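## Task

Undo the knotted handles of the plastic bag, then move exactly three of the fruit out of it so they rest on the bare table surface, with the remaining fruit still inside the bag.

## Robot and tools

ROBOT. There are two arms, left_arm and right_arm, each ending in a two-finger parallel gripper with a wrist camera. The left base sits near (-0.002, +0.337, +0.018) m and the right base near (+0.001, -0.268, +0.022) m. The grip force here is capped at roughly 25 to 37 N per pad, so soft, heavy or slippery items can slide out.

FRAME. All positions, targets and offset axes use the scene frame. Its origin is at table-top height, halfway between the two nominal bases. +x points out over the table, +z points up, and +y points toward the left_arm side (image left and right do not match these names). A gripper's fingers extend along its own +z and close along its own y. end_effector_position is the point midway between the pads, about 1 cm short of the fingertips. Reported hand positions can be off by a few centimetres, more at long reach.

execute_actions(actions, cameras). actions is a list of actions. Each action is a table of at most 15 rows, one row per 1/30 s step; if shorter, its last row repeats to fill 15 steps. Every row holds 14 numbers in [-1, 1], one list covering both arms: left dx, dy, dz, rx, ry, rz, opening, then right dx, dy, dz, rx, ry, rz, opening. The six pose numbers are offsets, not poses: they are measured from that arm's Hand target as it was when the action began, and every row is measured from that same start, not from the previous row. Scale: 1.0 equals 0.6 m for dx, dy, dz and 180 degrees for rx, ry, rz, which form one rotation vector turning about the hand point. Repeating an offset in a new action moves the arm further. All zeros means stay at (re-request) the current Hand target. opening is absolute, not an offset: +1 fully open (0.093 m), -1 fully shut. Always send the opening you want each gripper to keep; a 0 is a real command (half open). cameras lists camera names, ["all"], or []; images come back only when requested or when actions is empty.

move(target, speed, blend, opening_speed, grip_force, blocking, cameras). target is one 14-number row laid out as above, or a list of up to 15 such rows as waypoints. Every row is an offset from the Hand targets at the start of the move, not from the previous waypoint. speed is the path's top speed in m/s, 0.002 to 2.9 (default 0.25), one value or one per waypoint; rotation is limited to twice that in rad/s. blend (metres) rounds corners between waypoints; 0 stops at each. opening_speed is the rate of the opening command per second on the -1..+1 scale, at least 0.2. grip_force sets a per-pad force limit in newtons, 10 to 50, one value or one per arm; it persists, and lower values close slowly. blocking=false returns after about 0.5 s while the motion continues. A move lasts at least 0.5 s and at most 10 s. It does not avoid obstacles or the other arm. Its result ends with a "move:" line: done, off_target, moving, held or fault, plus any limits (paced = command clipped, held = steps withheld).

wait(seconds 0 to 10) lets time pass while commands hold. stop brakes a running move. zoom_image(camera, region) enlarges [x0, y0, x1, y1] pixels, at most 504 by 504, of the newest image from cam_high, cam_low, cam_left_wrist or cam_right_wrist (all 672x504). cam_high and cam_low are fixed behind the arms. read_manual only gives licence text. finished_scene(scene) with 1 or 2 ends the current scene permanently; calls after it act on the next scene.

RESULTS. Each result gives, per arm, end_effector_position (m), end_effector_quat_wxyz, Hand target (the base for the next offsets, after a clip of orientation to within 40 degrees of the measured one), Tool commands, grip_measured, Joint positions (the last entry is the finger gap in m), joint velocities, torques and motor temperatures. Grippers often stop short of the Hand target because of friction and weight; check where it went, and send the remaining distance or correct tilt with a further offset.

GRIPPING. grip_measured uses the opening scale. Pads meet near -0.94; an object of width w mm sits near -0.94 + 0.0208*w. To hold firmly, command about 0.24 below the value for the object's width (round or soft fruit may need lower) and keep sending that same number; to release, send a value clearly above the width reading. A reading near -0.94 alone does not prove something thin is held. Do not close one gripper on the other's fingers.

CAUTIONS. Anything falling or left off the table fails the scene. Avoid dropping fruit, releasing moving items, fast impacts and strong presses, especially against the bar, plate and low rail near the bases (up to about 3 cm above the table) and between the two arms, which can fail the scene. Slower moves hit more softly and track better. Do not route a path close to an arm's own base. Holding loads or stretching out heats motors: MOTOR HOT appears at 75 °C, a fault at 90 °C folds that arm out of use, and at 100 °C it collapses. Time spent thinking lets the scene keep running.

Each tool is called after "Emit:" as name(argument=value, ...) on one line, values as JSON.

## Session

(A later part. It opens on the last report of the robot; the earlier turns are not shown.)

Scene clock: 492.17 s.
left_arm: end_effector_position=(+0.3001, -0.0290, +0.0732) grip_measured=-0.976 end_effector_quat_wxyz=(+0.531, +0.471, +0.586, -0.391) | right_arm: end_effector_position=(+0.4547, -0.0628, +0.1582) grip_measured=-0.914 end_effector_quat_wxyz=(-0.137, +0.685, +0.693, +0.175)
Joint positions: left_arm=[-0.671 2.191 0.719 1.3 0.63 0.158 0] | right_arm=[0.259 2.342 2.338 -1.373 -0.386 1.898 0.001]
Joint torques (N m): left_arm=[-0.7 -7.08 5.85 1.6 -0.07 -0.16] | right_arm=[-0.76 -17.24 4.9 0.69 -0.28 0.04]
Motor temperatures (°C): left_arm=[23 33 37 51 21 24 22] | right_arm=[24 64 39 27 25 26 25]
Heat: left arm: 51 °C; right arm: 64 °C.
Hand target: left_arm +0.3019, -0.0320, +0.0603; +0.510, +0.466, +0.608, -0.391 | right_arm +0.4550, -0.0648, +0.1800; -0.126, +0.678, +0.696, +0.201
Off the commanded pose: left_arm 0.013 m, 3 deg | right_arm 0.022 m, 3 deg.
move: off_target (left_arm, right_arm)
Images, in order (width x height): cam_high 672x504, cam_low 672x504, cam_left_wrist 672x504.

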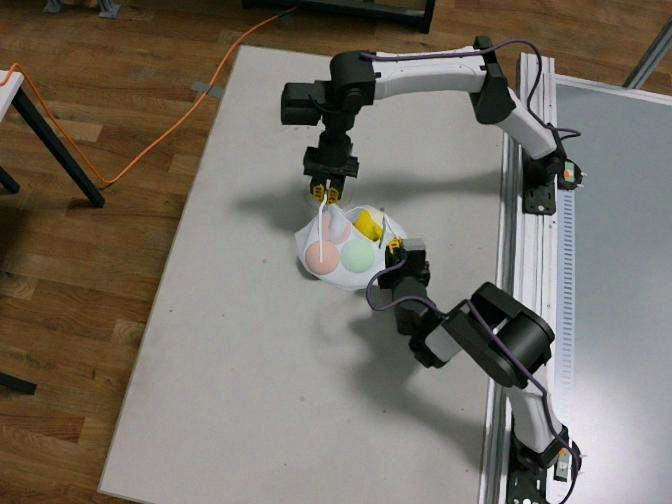

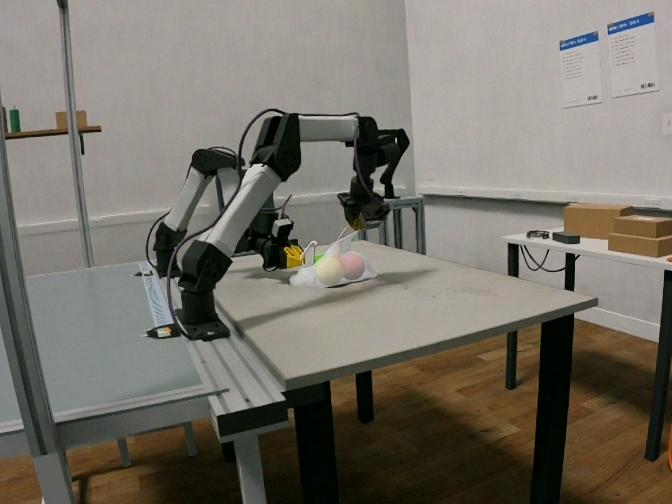

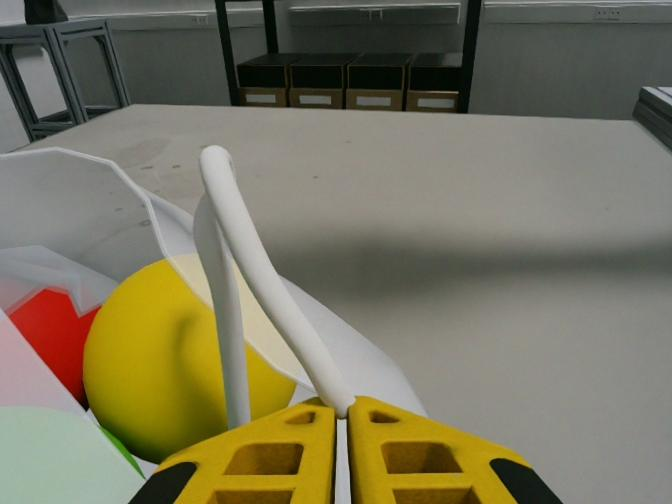

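Emit:
move(target=[[0,0,-0.02,0,0,0,-1,0,0,-0.02,0,0,0,-1],[0,0,-0.02,0,0,0,-0.3,0,0,-0.02,0,0,0,-1]], speed=0.06, opening_speed=0.5, cameras=["cam_left_wrist","cam_high"])

Emit:
zoom_image(camera="cam_high", region=[240, 140, 440, 300])

Scene clock: 521.37 s.
left_arm: end_effector_position=(+0.2990, -0.0285, +0.0523) grip_measured=-0.302 end_effector_quat_wxyz=(+0.514, +0.471, +0.600, -0.391) | right_arm: end_effector_position=(+0.4526, -0.0632, +0.1441) grip_measured=-0.914 end_effector_quat_wxyz=(-0.139, +0.686, +0.694, +0.171)
Joint positions: left_arm=[-0.671 2.243 0.728 1.3 0.63 0.158 0.031] | right_arm=[0.259 2.326 2.254 -1.316 -0.386 1.896 0.001]
Joint torques (N m): left_arm=[-0.76 -7.19 5.56 2.06 -0.04 -0.13] | right_arm=[-0.8 -17.35 5.04 0.68 -0.28 0.06]
Motor temperatures (°C): left_arm=[23 34 37 46 21 24 22] | right_arm=[24 76 38 27 25 26 25]
Heat: left arm: 46 °C; right arm: 76 °C. Fold the right arm in close to its base, or ease its load, before you think long.
Hand target: left_arm +0.3020, -0.0320, +0.0484; +0.510, +0.466, +0.608, -0.391 | right_arm +0.4549, -0.0648, +0.1679; -0.126, +0.678, +0.696, +0.201
Off the commanded pose: left_arm 0.006 m, 1 deg | right_arm 0.024 m, 4 deg.
MOTOR HOT: joint 2 (shoulder) of the right arm reports 76 °C; the controller's stop level is 90 °C. To cool a motor, set the load down, stop pushing, or move to a pose that needs little force.
move: off_target (right_arm)
Images, in order (width x height): cam_high 672x504, cam_left_wrist 672x504.

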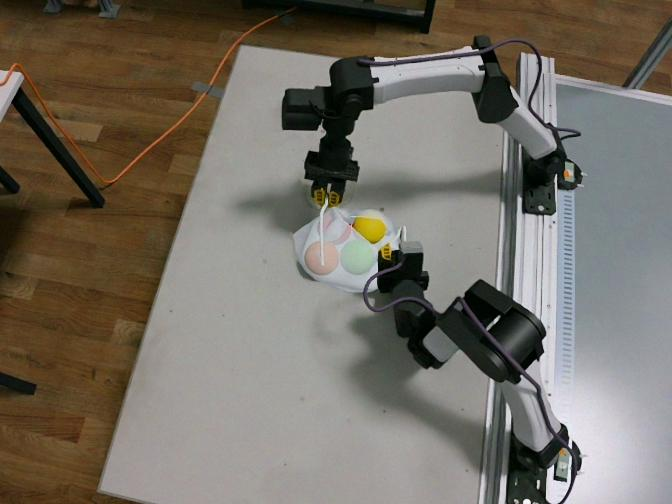

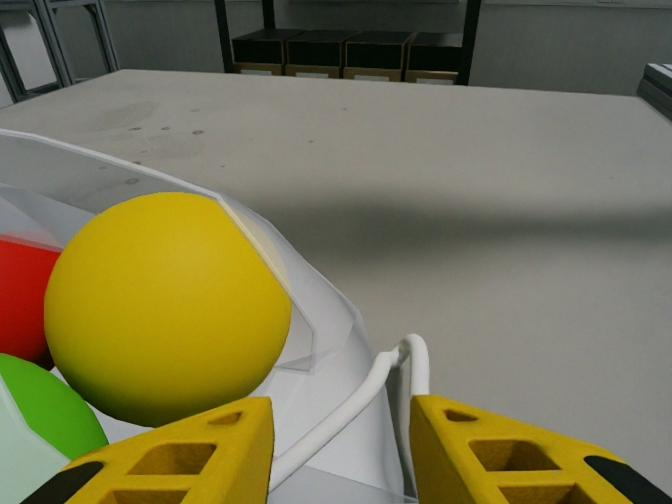

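Scaled by 2.520 from the camera's 672x504 image, which has a finer 960x720 frame.

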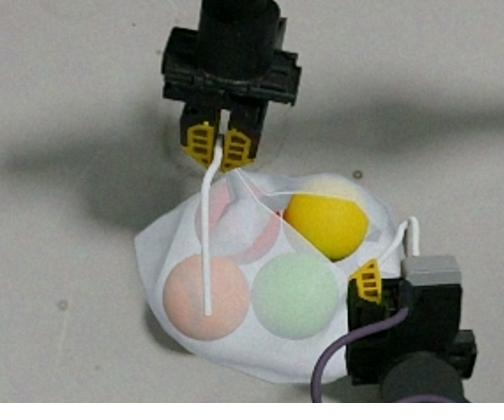

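Emit:
move(target=[-0.03,0.12,0.03,0,0,0,-0.3,0,0,-0.055,0,0,0,-1], speed=0.12, cameras=["cam_left_wrist","cam_high","cam_low"])

Emit:
zoom_image(camera="cam_high", region=[240, 140, 440, 300])

Scene clock: 531.80 s.
left_arm: end_effector_position=(+0.2852, +0.0401, +0.0521) grip_measured=-0.302 end_effector_quat_wxyz=(+0.492, +0.457, +0.630, -0.391) | right_arm: end_effector_position=(+0.4510, -0.0629, +0.1101) grip_measured=-0.914 end_effector_quat_wxyz=(-0.140, +0.685, +0.694, +0.170)
Joint positions: left_arm=[-0.521 2.113 0.511 1.3 0.749 0.181 0.031] | right_arm=[0.259 2.304 2.082 -1.168 -0.386 1.894 0.001]
Joint torques (N m): left_arm=[0.08 -8.91 2.76 2.42 0.45 0.19] | right_arm=[-0.96 -17.61 5.27 0.69 -0.31 0.04]
Motor temperatures (°C): left_arm=[23 34 37 46 21 24 22] | right_arm=[24 77 38 27 25 26 25]
Heat: left arm: 46 °C; right arm: 77 °C. Fold the right arm in close to its base, or ease its load, before you think long.
Hand target: left_arm +0.2839, +0.0400, +0.0663; +0.510, +0.466, +0.608, -0.391 | right_arm +0.4550, -0.0648, +0.1350; -0.125, +0.678, +0.696, +0.201
Off the commanded pose: left_arm 0.014 m, 3 deg | right_arm 0.025 m, 4 deg.
MOTOR HOT: still on. Joint 2 (shoulder) of the right arm reports 77 °C.
move: off_target (left_arm, right_arm)
Images, in order (width x height): cam_high 672x504, cam_low 672x504, cam_left_wrist 672x504.

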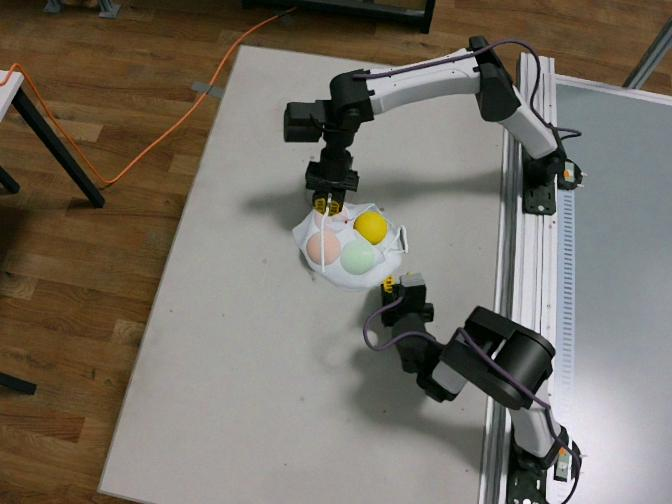

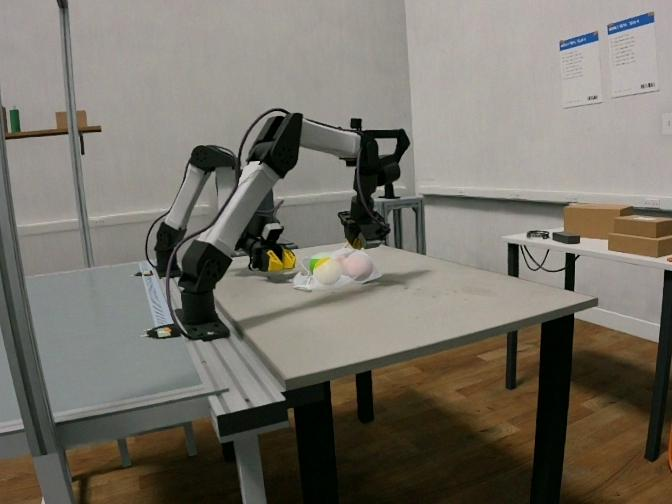

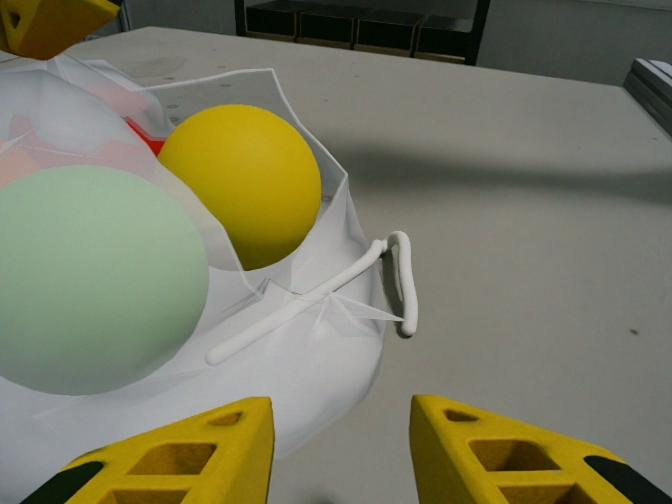

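Scaled by 2.520 from the camera's 672x504 image, which has a finer 960x720 frame.

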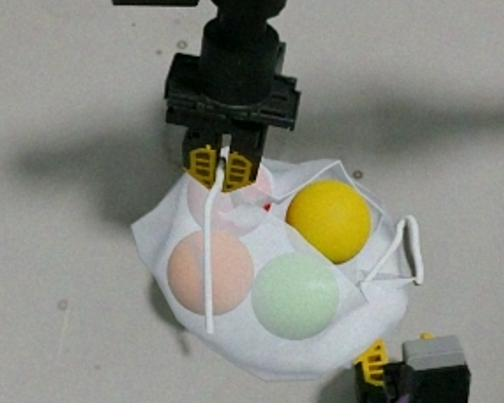

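Emit:
move(target=[[0,0,0,0,0,0,-0.3,0.01,0.01,-0.055,0,0,0,-1],[0,0,0,0,0,0,-0.3,0.01,0.01,-0.055,0,0,0,-0.4]], speed=0.12, cameras=["cam_high","cam_right_wrist"])

Emit:
zoom_image(camera="cam_high", region=[240, 140, 440, 300])

Scene clock: 536.97 s.
left_arm: end_effector_position=(+0.2851, +0.0401, +0.0522) grip_measured=-0.302 end_effector_quat_wxyz=(+0.492, +0.457, +0.629, -0.391) | right_arm: end_effector_position=(+0.4597, -0.0595, +0.0950) grip_measured=-0.403 end_effector_quat_wxyz=(-0.131, +0.681, +0.695, +0.189)
Joint positions: left_arm=[-0.521 2.113 0.511 1.3 0.75 0.182 0.031] | right_arm=[0.259 2.303 2.011 -1.055 -0.388 1.894 0.026]
Joint torques (N m): left_arm=[0.08 -8.9 2.61 2.38 0.42 0.16] | right_arm=[-0.36 -14.39 5.24 0.77 -0.26 0.11]
Motor temperatures (°C): left_arm=[23 35 37 47 21 24 22] | right_arm=[24 76 38 27 25 26 25]
Heat: left arm: 47 °C; right arm: 76 °C. Fold the right arm in close to its base, or ease its load, before you think long.
Hand target: left_arm +0.2840, +0.0400, +0.0663; +0.510, +0.466, +0.608, -0.391 | right_arm +0.4610, -0.0587, +0.1020; -0.126, +0.678, +0.696, +0.201
Off the commanded pose: left_arm 0.014 m, 3 deg | right_arm 0.007 m, 2 deg.
MOTOR HOT: still on. Joint 2 (shoulder) of the right arm reports 76 °C.
move: off_target (left_arm)
Images, in order (width x height): cam_high 672x504, cam_right_wrist 672x504.

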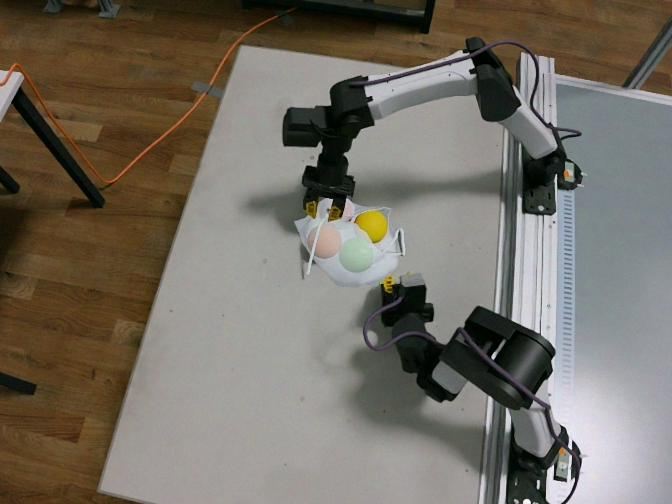

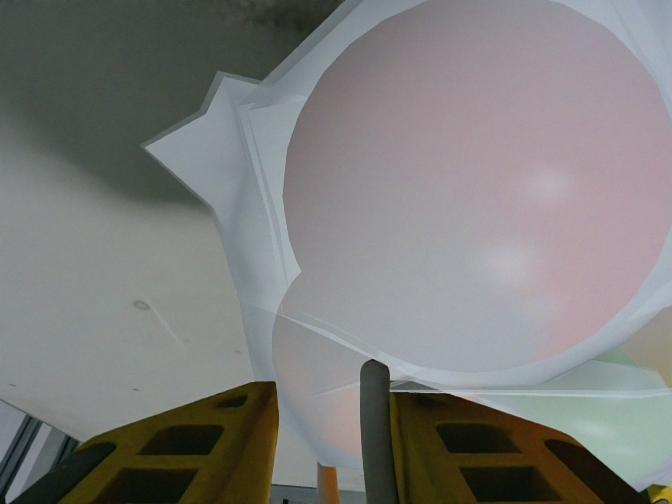

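Scaled by 2.520 from the camera's 672x504 image, which has a finer 960x720 frame.

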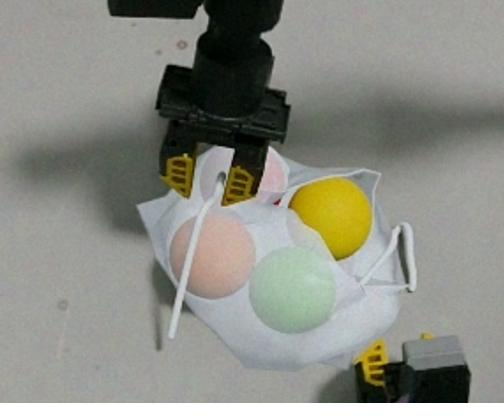

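Emit:
move(target=[[0,0,0,0,0,0,-0.3,-0.0117,-0.0567,0.12,0,0,0,-0.4],[0,0,0,0,0,0,-0.3,-0.228,-0.0447,0.2,-0.2183,-0.3032,0.5855,-0.4]], speed=0.2, blend=[0.02,0], cameras=["cam_high","cam_right_wrist","cam_low"])

Emit:
zoom_image(camera="cam_high", region=[240, 140, 440, 300])

Scene clock: 574.10 s.
left_arm: end_effector_position=(+0.2851, +0.0401, +0.0522) grip_measured=-0.302 end_effector_quat_wxyz=(+0.492, +0.457, +0.629, -0.391) | right_arm: end_effector_position=(+0.3239, -0.0883, +0.2134) grip_measured=-0.402 end_effector_quat_wxyz=(+0.227, -0.244, +0.941, +0.065)
Joint positions: left_arm=[-0.521 2.113 0.511 1.3 0.75 0.182 0.031] | right_arm=[0.484 1.527 1.402 -0.972 0.018 0.01 0.026]
Joint torques (N m): left_arm=[0.03 -8.94 2.63 2.39 0.43 0.2] | right_arm=[0.51 -9.02 5.68 1.39 0.11 0.05]
Motor temperatures (°C): left_arm=[23 39 35 49 22 24 22] | right_arm=[24 73 38 27 25 26 25]
Heat: left arm: 49 °C; right arm: 73 °C. Fold the right arm in close to its base, or ease its load, before you think long.
Hand target: left_arm +0.2840, +0.0400, +0.0663; +0.510, +0.466, +0.608, -0.391 | right_arm +0.3242, -0.0856, +0.2220; +0.250, -0.251, +0.933, +0.067
Off the commanded pose: left_arm 0.014 m, 3 deg | right_arm 0.009 m, 3 deg.
MOTOR HOT: still on. Joint 2 (shoulder) of the right arm reports 73 °C.
move: off_target (left_arm, right_arm)
Images, in order (width x height): cam_high 672x504, cam_low 672x504, cam_right_wrist 672x504.

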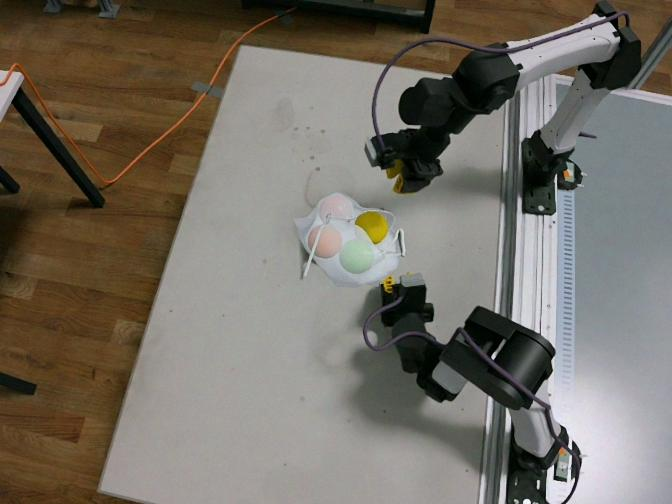

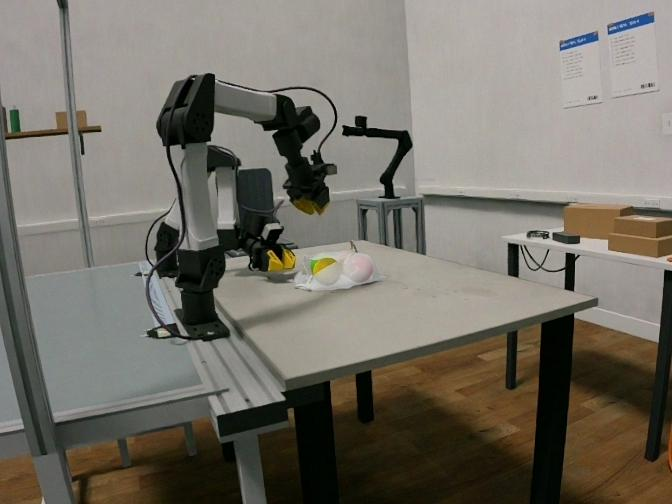

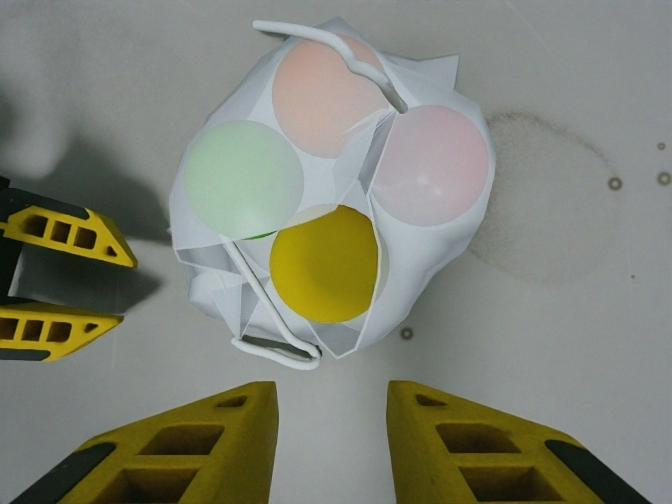

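Scaled by 2.520 from the camera's 672x504 image, which has a finer 960x720 frame.

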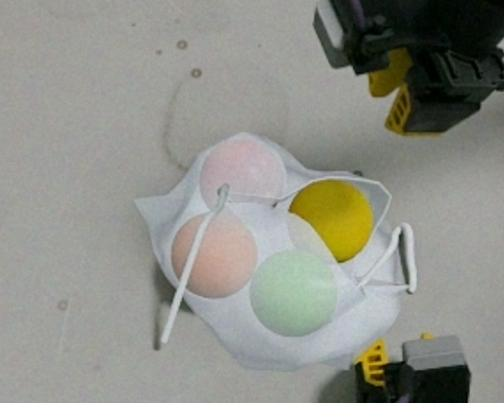

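Emit:
zoom_image(camera="cam_right_wrist", region=[160, 10, 510, 380])

Emit:
zoom_image(camera="cam_right_wrist", region=[220, 180, 420, 380])

Scaled by 1.362 from the camera's 672x504 image, which has a finer 960x720 frame.

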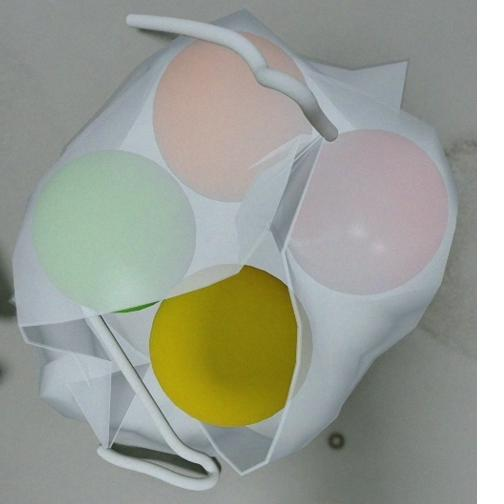

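Scaled by 2.520 from the camera's 672x504 image, which has a finer 960x720 frame.

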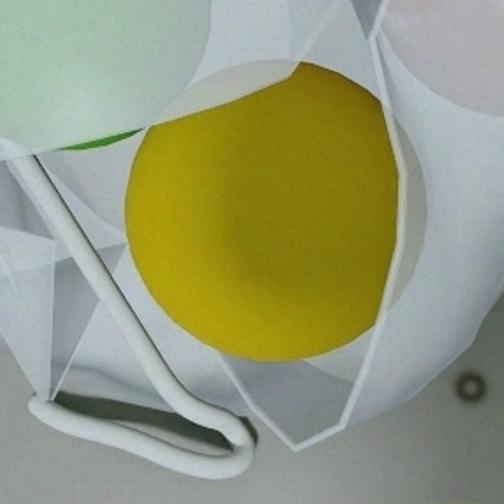

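Emit:
move(target=[0,0,0,0,0,0,-0.3,0.052,-0.0153,-0.155,0,0,0,-0.4], speed=0.2, cameras=["cam_right_wrist"])

Emit:
zoom_image(camera="cam_right_wrist", region=[170, 210, 470, 504])

Scene clock: 632.87 s.
left_arm: end_effector_position=(+0.2851, +0.0401, +0.0522) grip_measured=-0.302 end_effector_quat_wxyz=(+0.492, +0.457, +0.629, -0.391) | right_arm: end_effector_position=(+0.3518, -0.0967, +0.1333) grip_measured=-0.402 end_effector_quat_wxyz=(+0.246, -0.247, +0.935, +0.062)
Joint positions: left_arm=[-0.521 2.113 0.511 1.3 0.75 0.182 0.031] | right_arm=[0.415 1.591 1.131 -0.6 -0.004 -0.063 0.026]
Joint torques (N m): left_arm=[0.05 -8.9 2.63 2.41 0.43 0.19] | right_arm=[-0.79 -6.31 6.28 1.46 -0.1 0.05]
Motor temperatures (°C): left_arm=[23 41 34 50 22 24 22] | right_arm=[24 58 38 30 24 26 25]
Heat: left arm: 50 °C; right arm: 58 °C.
Hand target: left_arm +0.2840, +0.0400, +0.0663; +0.510, +0.466, +0.608, -0.391 | right_arm +0.3553, -0.0947, +0.1290; +0.250, -0.251, +0.933, +0.067
Off the commanded pose: left_arm 0.014 m, 3 deg | right_arm 0.006 m, 1 deg.
MOTOR HOT: cleared for the motors of the right arm.
move: off_target (left_arm)
Images, in order (width x height): cam_right_wrist 672x504.

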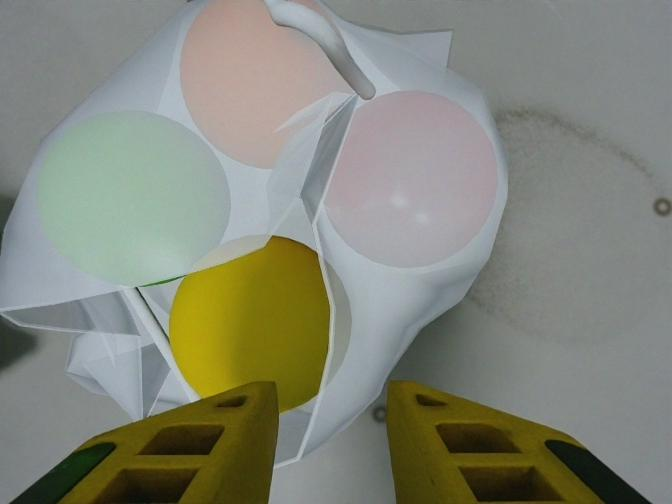

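Scaled by 1.680 from the camera's 672x504 image, which has a finer 960x720 frame.

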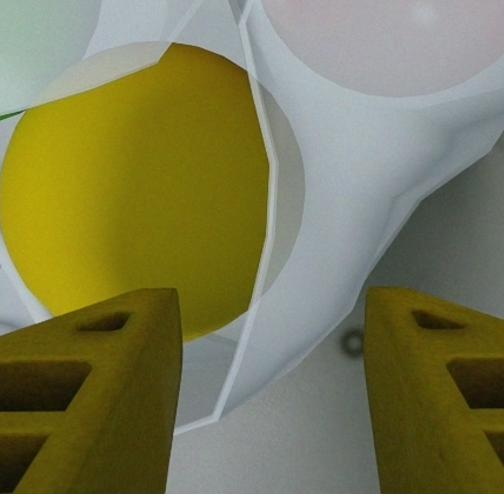

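Emit:
move(target=[0,0,0,0,0,0,-0.3,-0.0613,-0.0055,-0.0805,0,0,0,-0.4], speed=0.15, cameras=["cam_right_wrist"])

Emit:
zoom_image(camera="cam_right_wrist", region=[170, 210, 470, 504])

Scene clock: 674.53 s.
left_arm: end_effector_position=(+0.2851, +0.0401, +0.0522) grip_measured=-0.302 end_effector_quat_wxyz=(+0.492, +0.457, +0.629, -0.391) | right_arm: end_effector_position=(+0.3156, -0.1019, +0.0719) grip_measured=-0.402 end_effector_quat_wxyz=(+0.227, -0.253, +0.938, +0.064)
Joint positions: left_arm=[-0.521 2.113 0.511 1.3 0.75 0.182 0.031] | right_arm=[0.444 1.567 0.865 -0.395 -0.003 -0.044 0.026]
Joint torques (N m): left_arm=[0.08 -8.95 2.69 2.4 0.42 0.17] | right_arm=[0.61 -8.83 5.53 1.38 0.1 0.23]
Motor temperatures (°C): left_arm=[23 41 33 51 22 24 22] | right_arm=[24 51 38 31 24 26 24]
Heat: left arm: 51 °C; right arm: 51 °C.
Hand target: left_arm +0.2840, +0.0400, +0.0663; +0.510, +0.466, +0.608, -0.391 | right_arm +0.3186, -0.0980, +0.0808; +0.250, -0.251, +0.933, +0.067
Off the commanded pose: left_arm 0.014 m, 3 deg | right_arm 0.010 m, 3 deg.
move: off_target (left_arm, right_arm)
Images, in order (width x height): cam_right_wrist 672x504.

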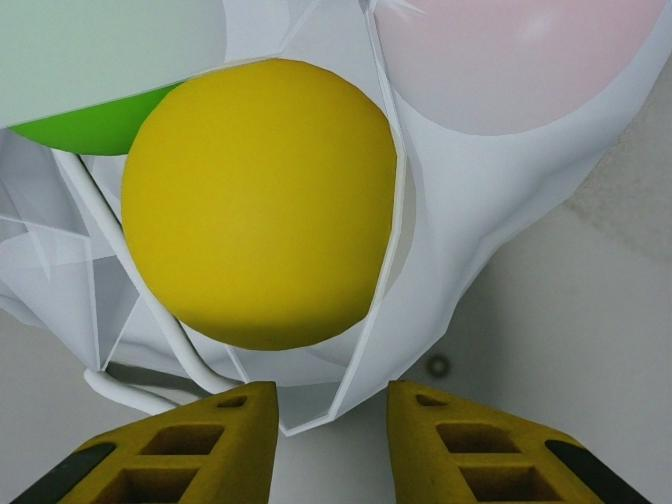

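Scaled by 1.680 from the camera's 672x504 image, which has a finer 960x720 frame.

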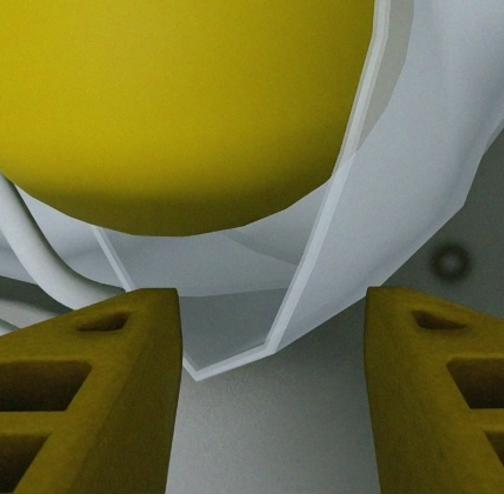

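Emit:
move(target=[0,0,0,0,0,0,-0.3,0.0,0.0,-0.032,0,0,0,-0.62], speed=0.08, cameras=["cam_right_wrist"])

Emit:
zoom_image(camera="cam_right_wrist", region=[170, 210, 470, 504])

Scene clock: 687.33 s.
left_arm: end_effector_position=(+0.2851, +0.0401, +0.0522) grip_measured=-0.302 end_effector_quat_wxyz=(+0.492, +0.457, +0.629, -0.391) | right_arm: end_effector_position=(+0.3183, -0.1003, +0.0662) grip_measured=-0.617 end_effector_quat_wxyz=(+0.246, -0.252, +0.933, +0.068)
Joint positions: left_arm=[-0.521 2.113 0.511 1.3 0.75 0.182 0.031] | right_arm=[0.444 1.567 0.819 -0.308 -0.003 -0.044 0.016]
Joint torques (N m): left_arm=[0.09 -8.99 2.67 2.4 0.44 0.19] | right_arm=[0.42 -5.71 5.31 1.41 0.08 0.18]
Heat: left arm: 51 °C; right arm: 52 °C.
Hand target: left_arm +0.2840, +0.0400, +0.0663; +0.510, +0.466, +0.608, -0.391 | right_arm +0.3187, -0.0979, +0.0616; +0.251, -0.251, +0.933, +0.067
Off the commanded pose: left_arm 0.014 m, 3 deg | right_arm 0.005 m, 0 deg.
move: off_target (left_arm)
Images, in order (width x height): cam_right_wrist 672x504.

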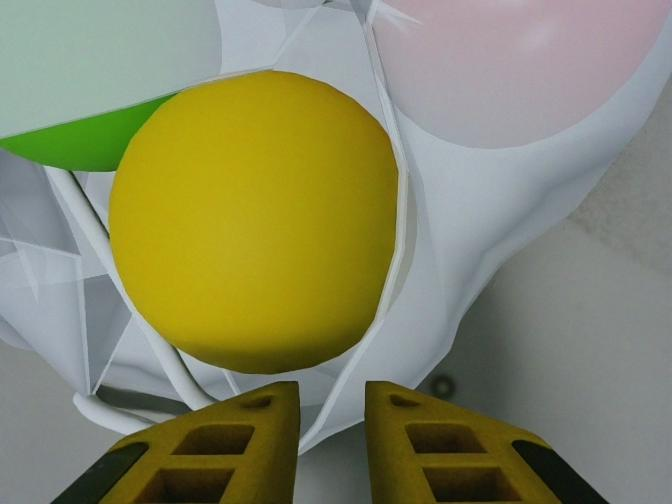

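Scaled by 1.680 from the camera's 672x504 image, which has a finer 960x720 frame.

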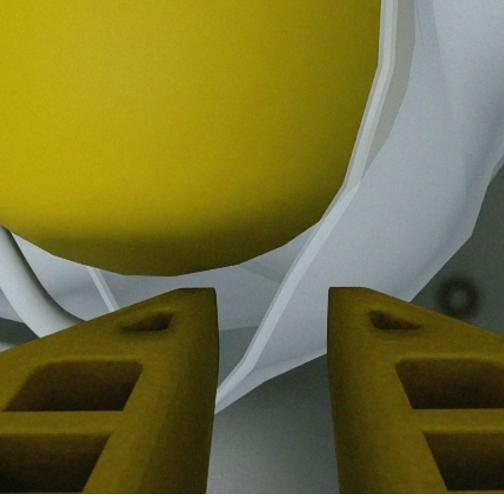

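Emit:
move(target=[0,0,0,0,0,0,-0.3,-0.003,0.002,-0.034,0,0,0,-0.62], speed=0.08, cameras=["cam_right_wrist"])

Emit:
zoom_image(camera="cam_right_wrist", region=[170, 210, 470, 504])

Scene clock: 693.10 s.
left_arm: end_effector_position=(+0.2851, +0.0401, +0.0522) grip_measured=-0.302 end_effector_quat_wxyz=(+0.492, +0.457, +0.629, -0.391) | right_arm: end_effector_position=(+0.3175, -0.1006, +0.0465) grip_measured=-0.617 end_effector_quat_wxyz=(+0.248, -0.250, +0.934, +0.068)
Joint positions: left_arm=[-0.521 2.113 0.511 1.3 0.75 0.182 0.031] | right_arm=[0.444 1.608 0.767 -0.214 -0.001 -0.041 0.016]
Joint torques (N m): left_arm=[-0.06 -8.87 2.71 2.39 0.43 0.18] | right_arm=[0.85 -5.41 5.23 1.46 0.06 0.17]
Heat: left arm: 51 °C; right arm: 52 °C.
Hand target: left_arm +0.2840, +0.0400, +0.0663; +0.510, +0.466, +0.608, -0.391 | right_arm +0.3167, -0.0968, +0.0411; +0.250, -0.251, +0.933, +0.067
Off the commanded pose: left_arm 0.014 m, 3 deg | right_arm 0.007 m, 0 deg.
move: off_target (left_arm)
Images, in order (width x height): cam_right_wrist 672x504.

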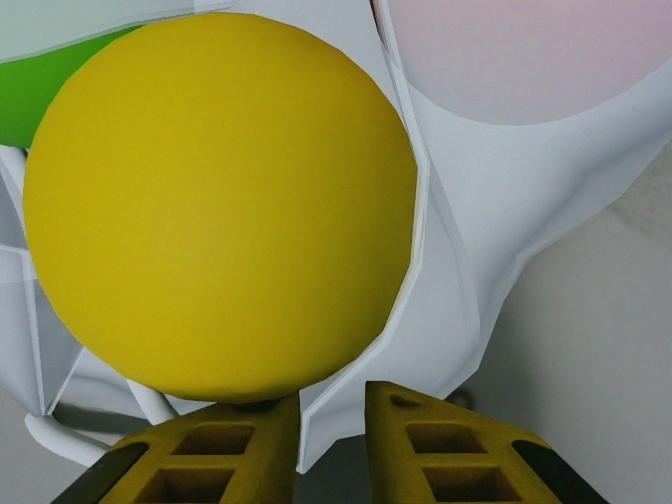

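Scaled by 1.680 from the camera's 672x504 image, which has a finer 960x720 frame.

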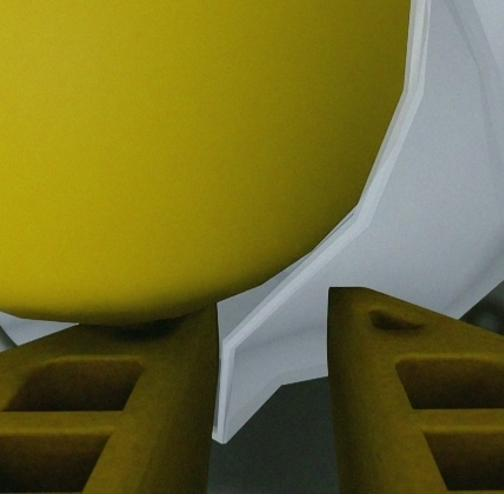

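Emit:
move(target=[0,0,0,0,0,0,-0.3,0,0,0,0,0,0,-1], opening_speed=0.5, cameras=["cam_right_wrist"])

Emit:
zoom_image(camera="cam_right_wrist", region=[170, 210, 470, 504])

Scene clock: 697.50 s.
left_arm: end_effector_position=(+0.2851, +0.0401, +0.0522) grip_measured=-0.302 end_effector_quat_wxyz=(+0.492, +0.457, +0.629, -0.391) | right_arm: end_effector_position=(+0.3178, -0.1008, +0.0466) grip_measured=-0.982 end_effector_quat_wxyz=(+0.248, -0.250, +0.934, +0.067)
Joint positions: left_arm=[-0.521 2.113 0.511 1.3 0.75 0.182 0.031] | right_arm=[0.444 1.608 0.767 -0.213 0 -0.041 0]
Joint torques (N m): left_arm=[-0.03 -8.87 2.65 2.4 0.43 0.18] | right_arm=[1.16 -5.31 5.34 1.46 0.1 0.25]
Heat: left arm: 51 °C; right arm: 51 °C.
Hand target: left_arm +0.2840, +0.0400, +0.0663; +0.510, +0.466, +0.608, -0.391 | right_arm +0.3167, -0.0968, +0.0411; +0.250, -0.251, +0.933, +0.067
Off the commanded pose: left_arm 0.014 m, 3 deg | right_arm 0.007 m, 0 deg.
move: off_target (left_arm)
Images, in order (width x height): cam_right_wrist 672x504.

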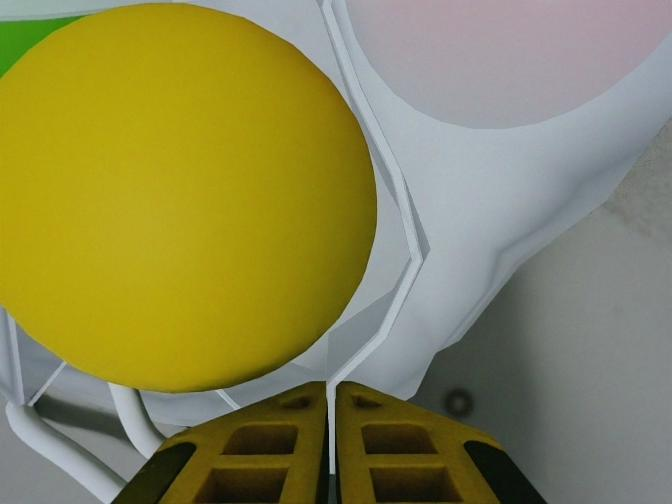

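Scaled by 1.680 from the camera's 672x504 image, which has a finer 960x720 frame.

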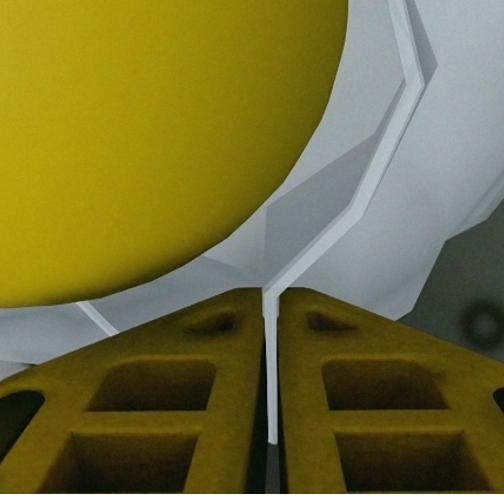

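Emit:
move(target=[0,0,0,0,0,0,-0.3,0.008,-0.092,-0.02,0,0,0,-1], speed=0.1, cameras=["cam_right_wrist","cam_high"])

Emit:
zoom_image(camera="cam_high", region=[240, 140, 440, 300])

Scene clock: 701.37 s.
left_arm: end_effector_position=(+0.2851, +0.0401, +0.0522) grip_measured=-0.302 end_effector_quat_wxyz=(+0.492, +0.457, +0.629, -0.391) | right_arm: end_effector_position=(+0.3267, -0.1478, +0.0309) grip_measured=-0.982 end_effector_quat_wxyz=(+0.252, -0.249, +0.933, +0.069)
Joint positions: left_arm=[-0.521 2.113 0.511 1.3 0.75 0.182 0.031] | right_arm=[0.267 1.608 0.69 -0.133 -0.089 -0.193 0]
Joint torques (N m): left_arm=[0.01 -8.88 2.7 2.39 0.41 0.16] | right_arm=[-1.06 -7.58 4.31 1.16 -0.1 -0.02]
Heat: left arm: 51 °C; right arm: 50 °C.
Hand target: left_arm +0.2840, +0.0400, +0.0663; +0.510, +0.466, +0.608, -0.391 | right_arm +0.3216, -0.1519, +0.0291; +0.250, -0.251, +0.933, +0.067
Off the commanded pose: left_arm 0.014 m, 3 deg | right_arm 0.007 m, 0 deg.
move: off_target (left_arm)
Images, in order (width x height): cam_high 672x504, cam_right_wrist 672x504.

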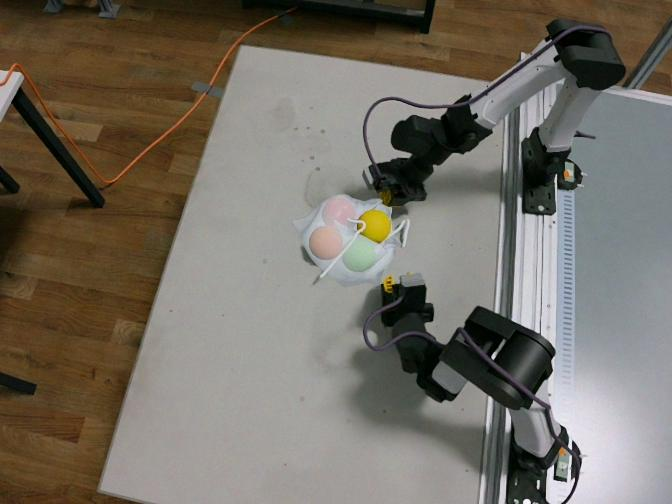

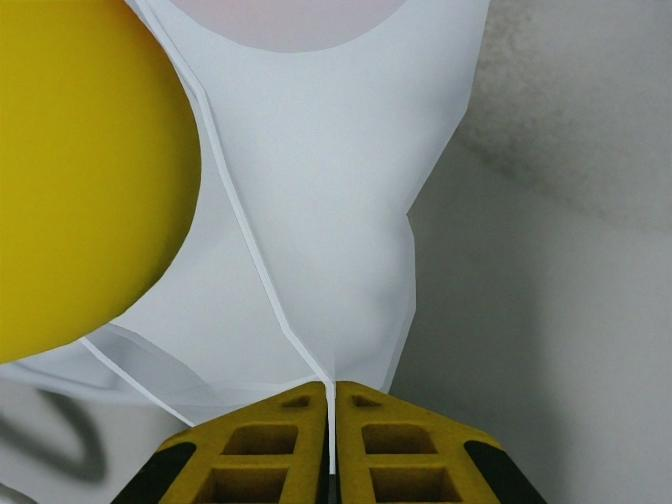

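Scaled by 2.520 from the camera's 672x504 image, which has a finer 960x720 frame.

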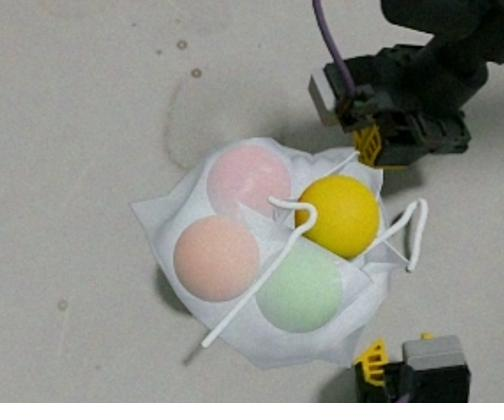

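Emit:
move(target=[[0,0,0,0,0,0,-0.3,0,0,0,0,0,0,-0.5],[0,0,0,0,0,0,-0.3,-0.066,-0.039,0.148,0,0,0,-0.5],[0,0,0,0,0,0,-0.3,-0.0,0.08,0.3,0,0,0,0.8]], speed=0.2, blend=[0,0.03,0], cameras=["cam_right_wrist","cam_high"])

Emit:
zoom_image(camera="cam_high", region=[240, 140, 440, 300])

Emit:
zoom_image(camera="cam_right_wrist", region=[140, 60, 500, 400])

Scene clock: 708.47 s.
left_arm: end_effector_position=(+0.2851, +0.0401, +0.0522) grip_measured=-0.302 end_effector_quat_wxyz=(+0.492, +0.457, +0.629, -0.391) | right_arm: end_effector_position=(+0.3218, -0.1058, +0.2064) grip_measured=+0.797 end_effector_quat_wxyz=(+0.257, -0.251, +0.930, +0.070)
Joint positions: left_arm=[-0.521 2.113 0.511 1.3 0.75 0.182 0.031] | right_arm=[0.432 1.433 1.261 -0.862 -0.009 -0.056 0.083]
Joint torques (N m): left_arm=[0.13 -8.92 2.7 2.39 0.43 0.19] | right_arm=[0.46 -4.62 9.72 0.91 0.11 0.23]
Heat: left arm: 51 °C; right arm: 50 °C.
Hand target: left_arm +0.2840, +0.0400, +0.0663; +0.510, +0.466, +0.608, -0.391 | right_arm +0.3216, -0.1040, +0.2091; +0.250, -0.251, +0.933, +0.067
Off the commanded pose: left_arm 0.014 m, 3 deg | right_arm 0.003 m, 1 deg.
move: off_target (left_arm)
Images, in order (width x height): cam_high 672x504, cam_right_wrist 672x504.

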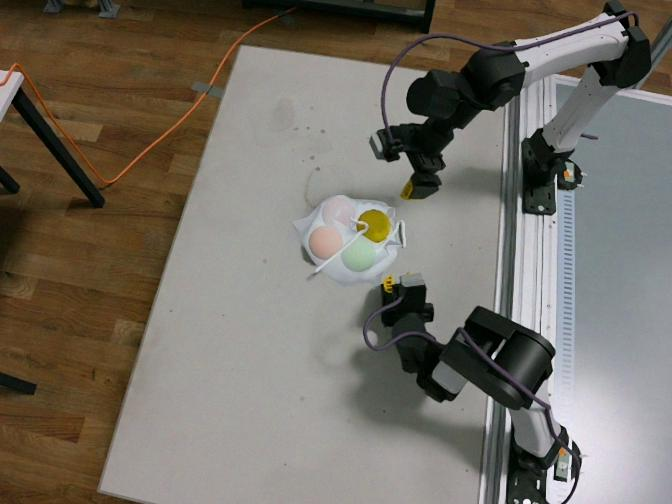

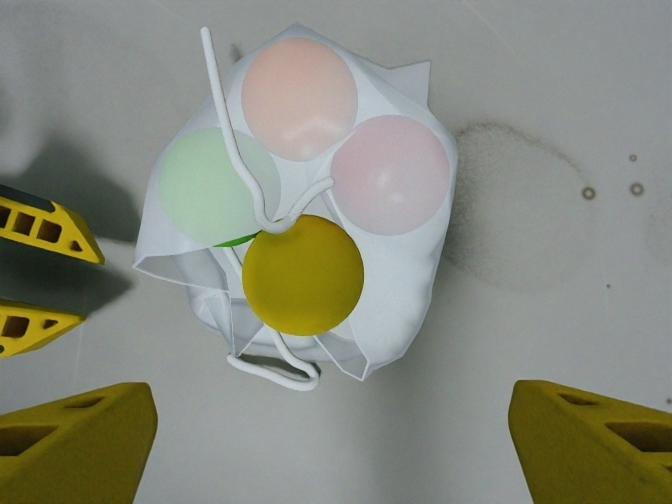

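Scaled by 2.520 from the camera's 672x504 image, which has a finer 960x720 frame.

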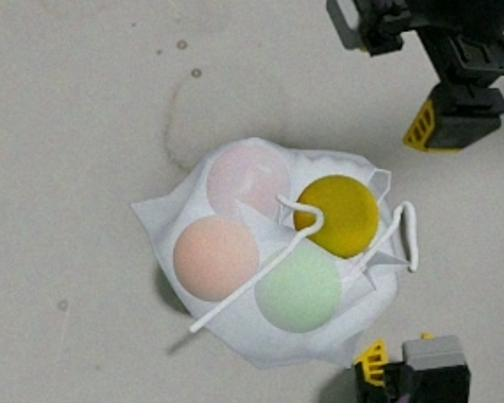

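Scaled by 1.400 from the camera's 672x504 image, which has a finer 960x720 frame.

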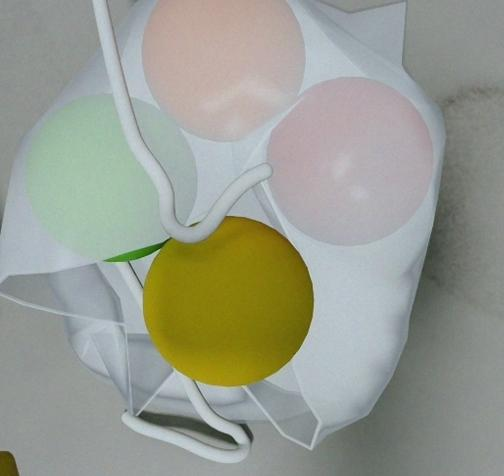

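Emit:
zoom_image(camera="cam_right_wrist", region=[220, 170, 460, 400])

Scaled by 2.100 from the camera's 672x504 image, which has a finer 960x720 frame.

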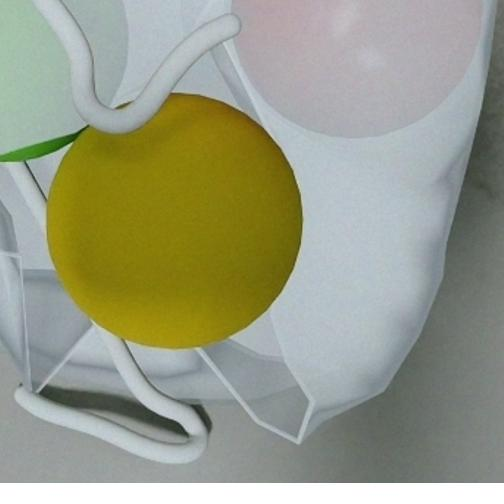

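Emit:
move(target=[0,0,0,0,0,0,-0.3,0.0387,0.0613,-0.165,0,0,0,0.85], speed=0.2, cameras=["cam_right_wrist"])

Scene clock: 730.13 s.
left_arm: end_effector_position=(+0.2851, +0.0401, +0.0522) grip_measured=-0.302 end_effector_quat_wxyz=(+0.492, +0.457, +0.629, -0.391) | right_arm: end_effector_position=(+0.3431, -0.0717, +0.1149) grip_measured=+0.847 end_effector_quat_wxyz=(+0.246, -0.252, +0.934, +0.067)
Joint positions: left_arm=[-0.521 2.113 0.511 1.3 0.75 0.182 0.031] | right_arm=[0.492 1.625 1.088 -0.522 0.022 -0.002 0.086]
Joint torques (N m): left_arm=[0.08 -8.9 2.67 2.4 0.42 0.2] | right_arm=[0.7 -6.38 5.91 1.43 0.05 0.19]
Heat: left arm: 52 °C; right arm: 48 °C.
Hand target: left_arm +0.2840, +0.0400, +0.0663; +0.510, +0.466, +0.608, -0.391 | right_arm +0.3447, -0.0672, +0.1100; +0.250, -0.251, +0.933, +0.067
Off the commanded pose: left_arm 0.014 m, 3 deg | right_arm 0.007 m, 1 deg.
move: off_target (left_arm)
Images, in order (width x height): cam_right_wrist 672x504.

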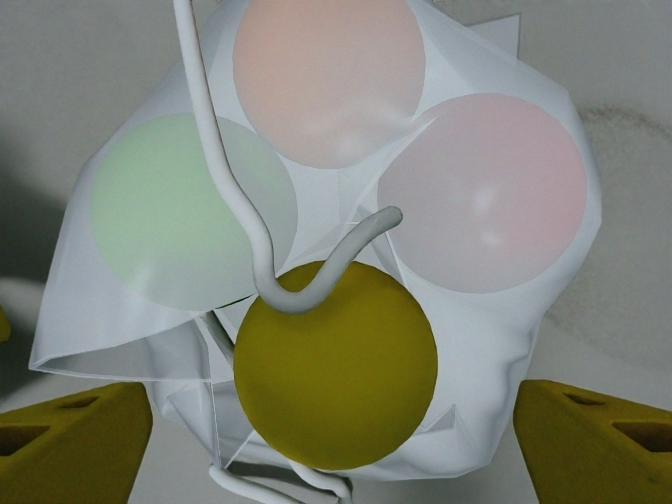

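Emit:
zoom_image(camera="cam_right_wrist", region=[360, 230, 560, 490])

Emit:
zoom_image(camera="cam_right_wrist", region=[110, 280, 330, 500])

Scaled by 1.938 from the camera's 672x504 image, which has a finer 960x720 frame.

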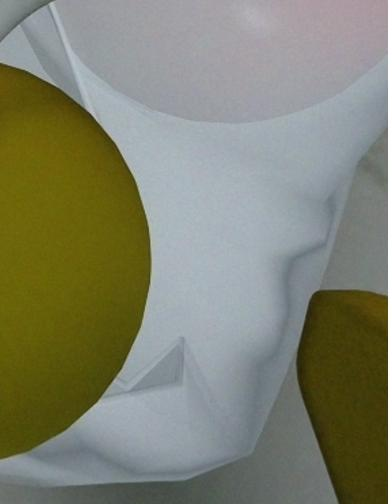

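Scaled by 2.291 from the camera's 672x504 image, which has a finer 960x720 frame.

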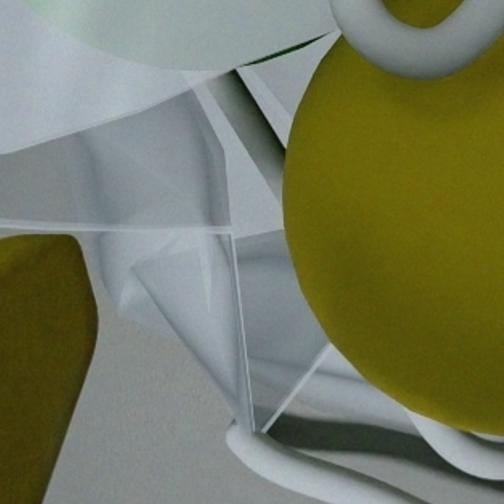

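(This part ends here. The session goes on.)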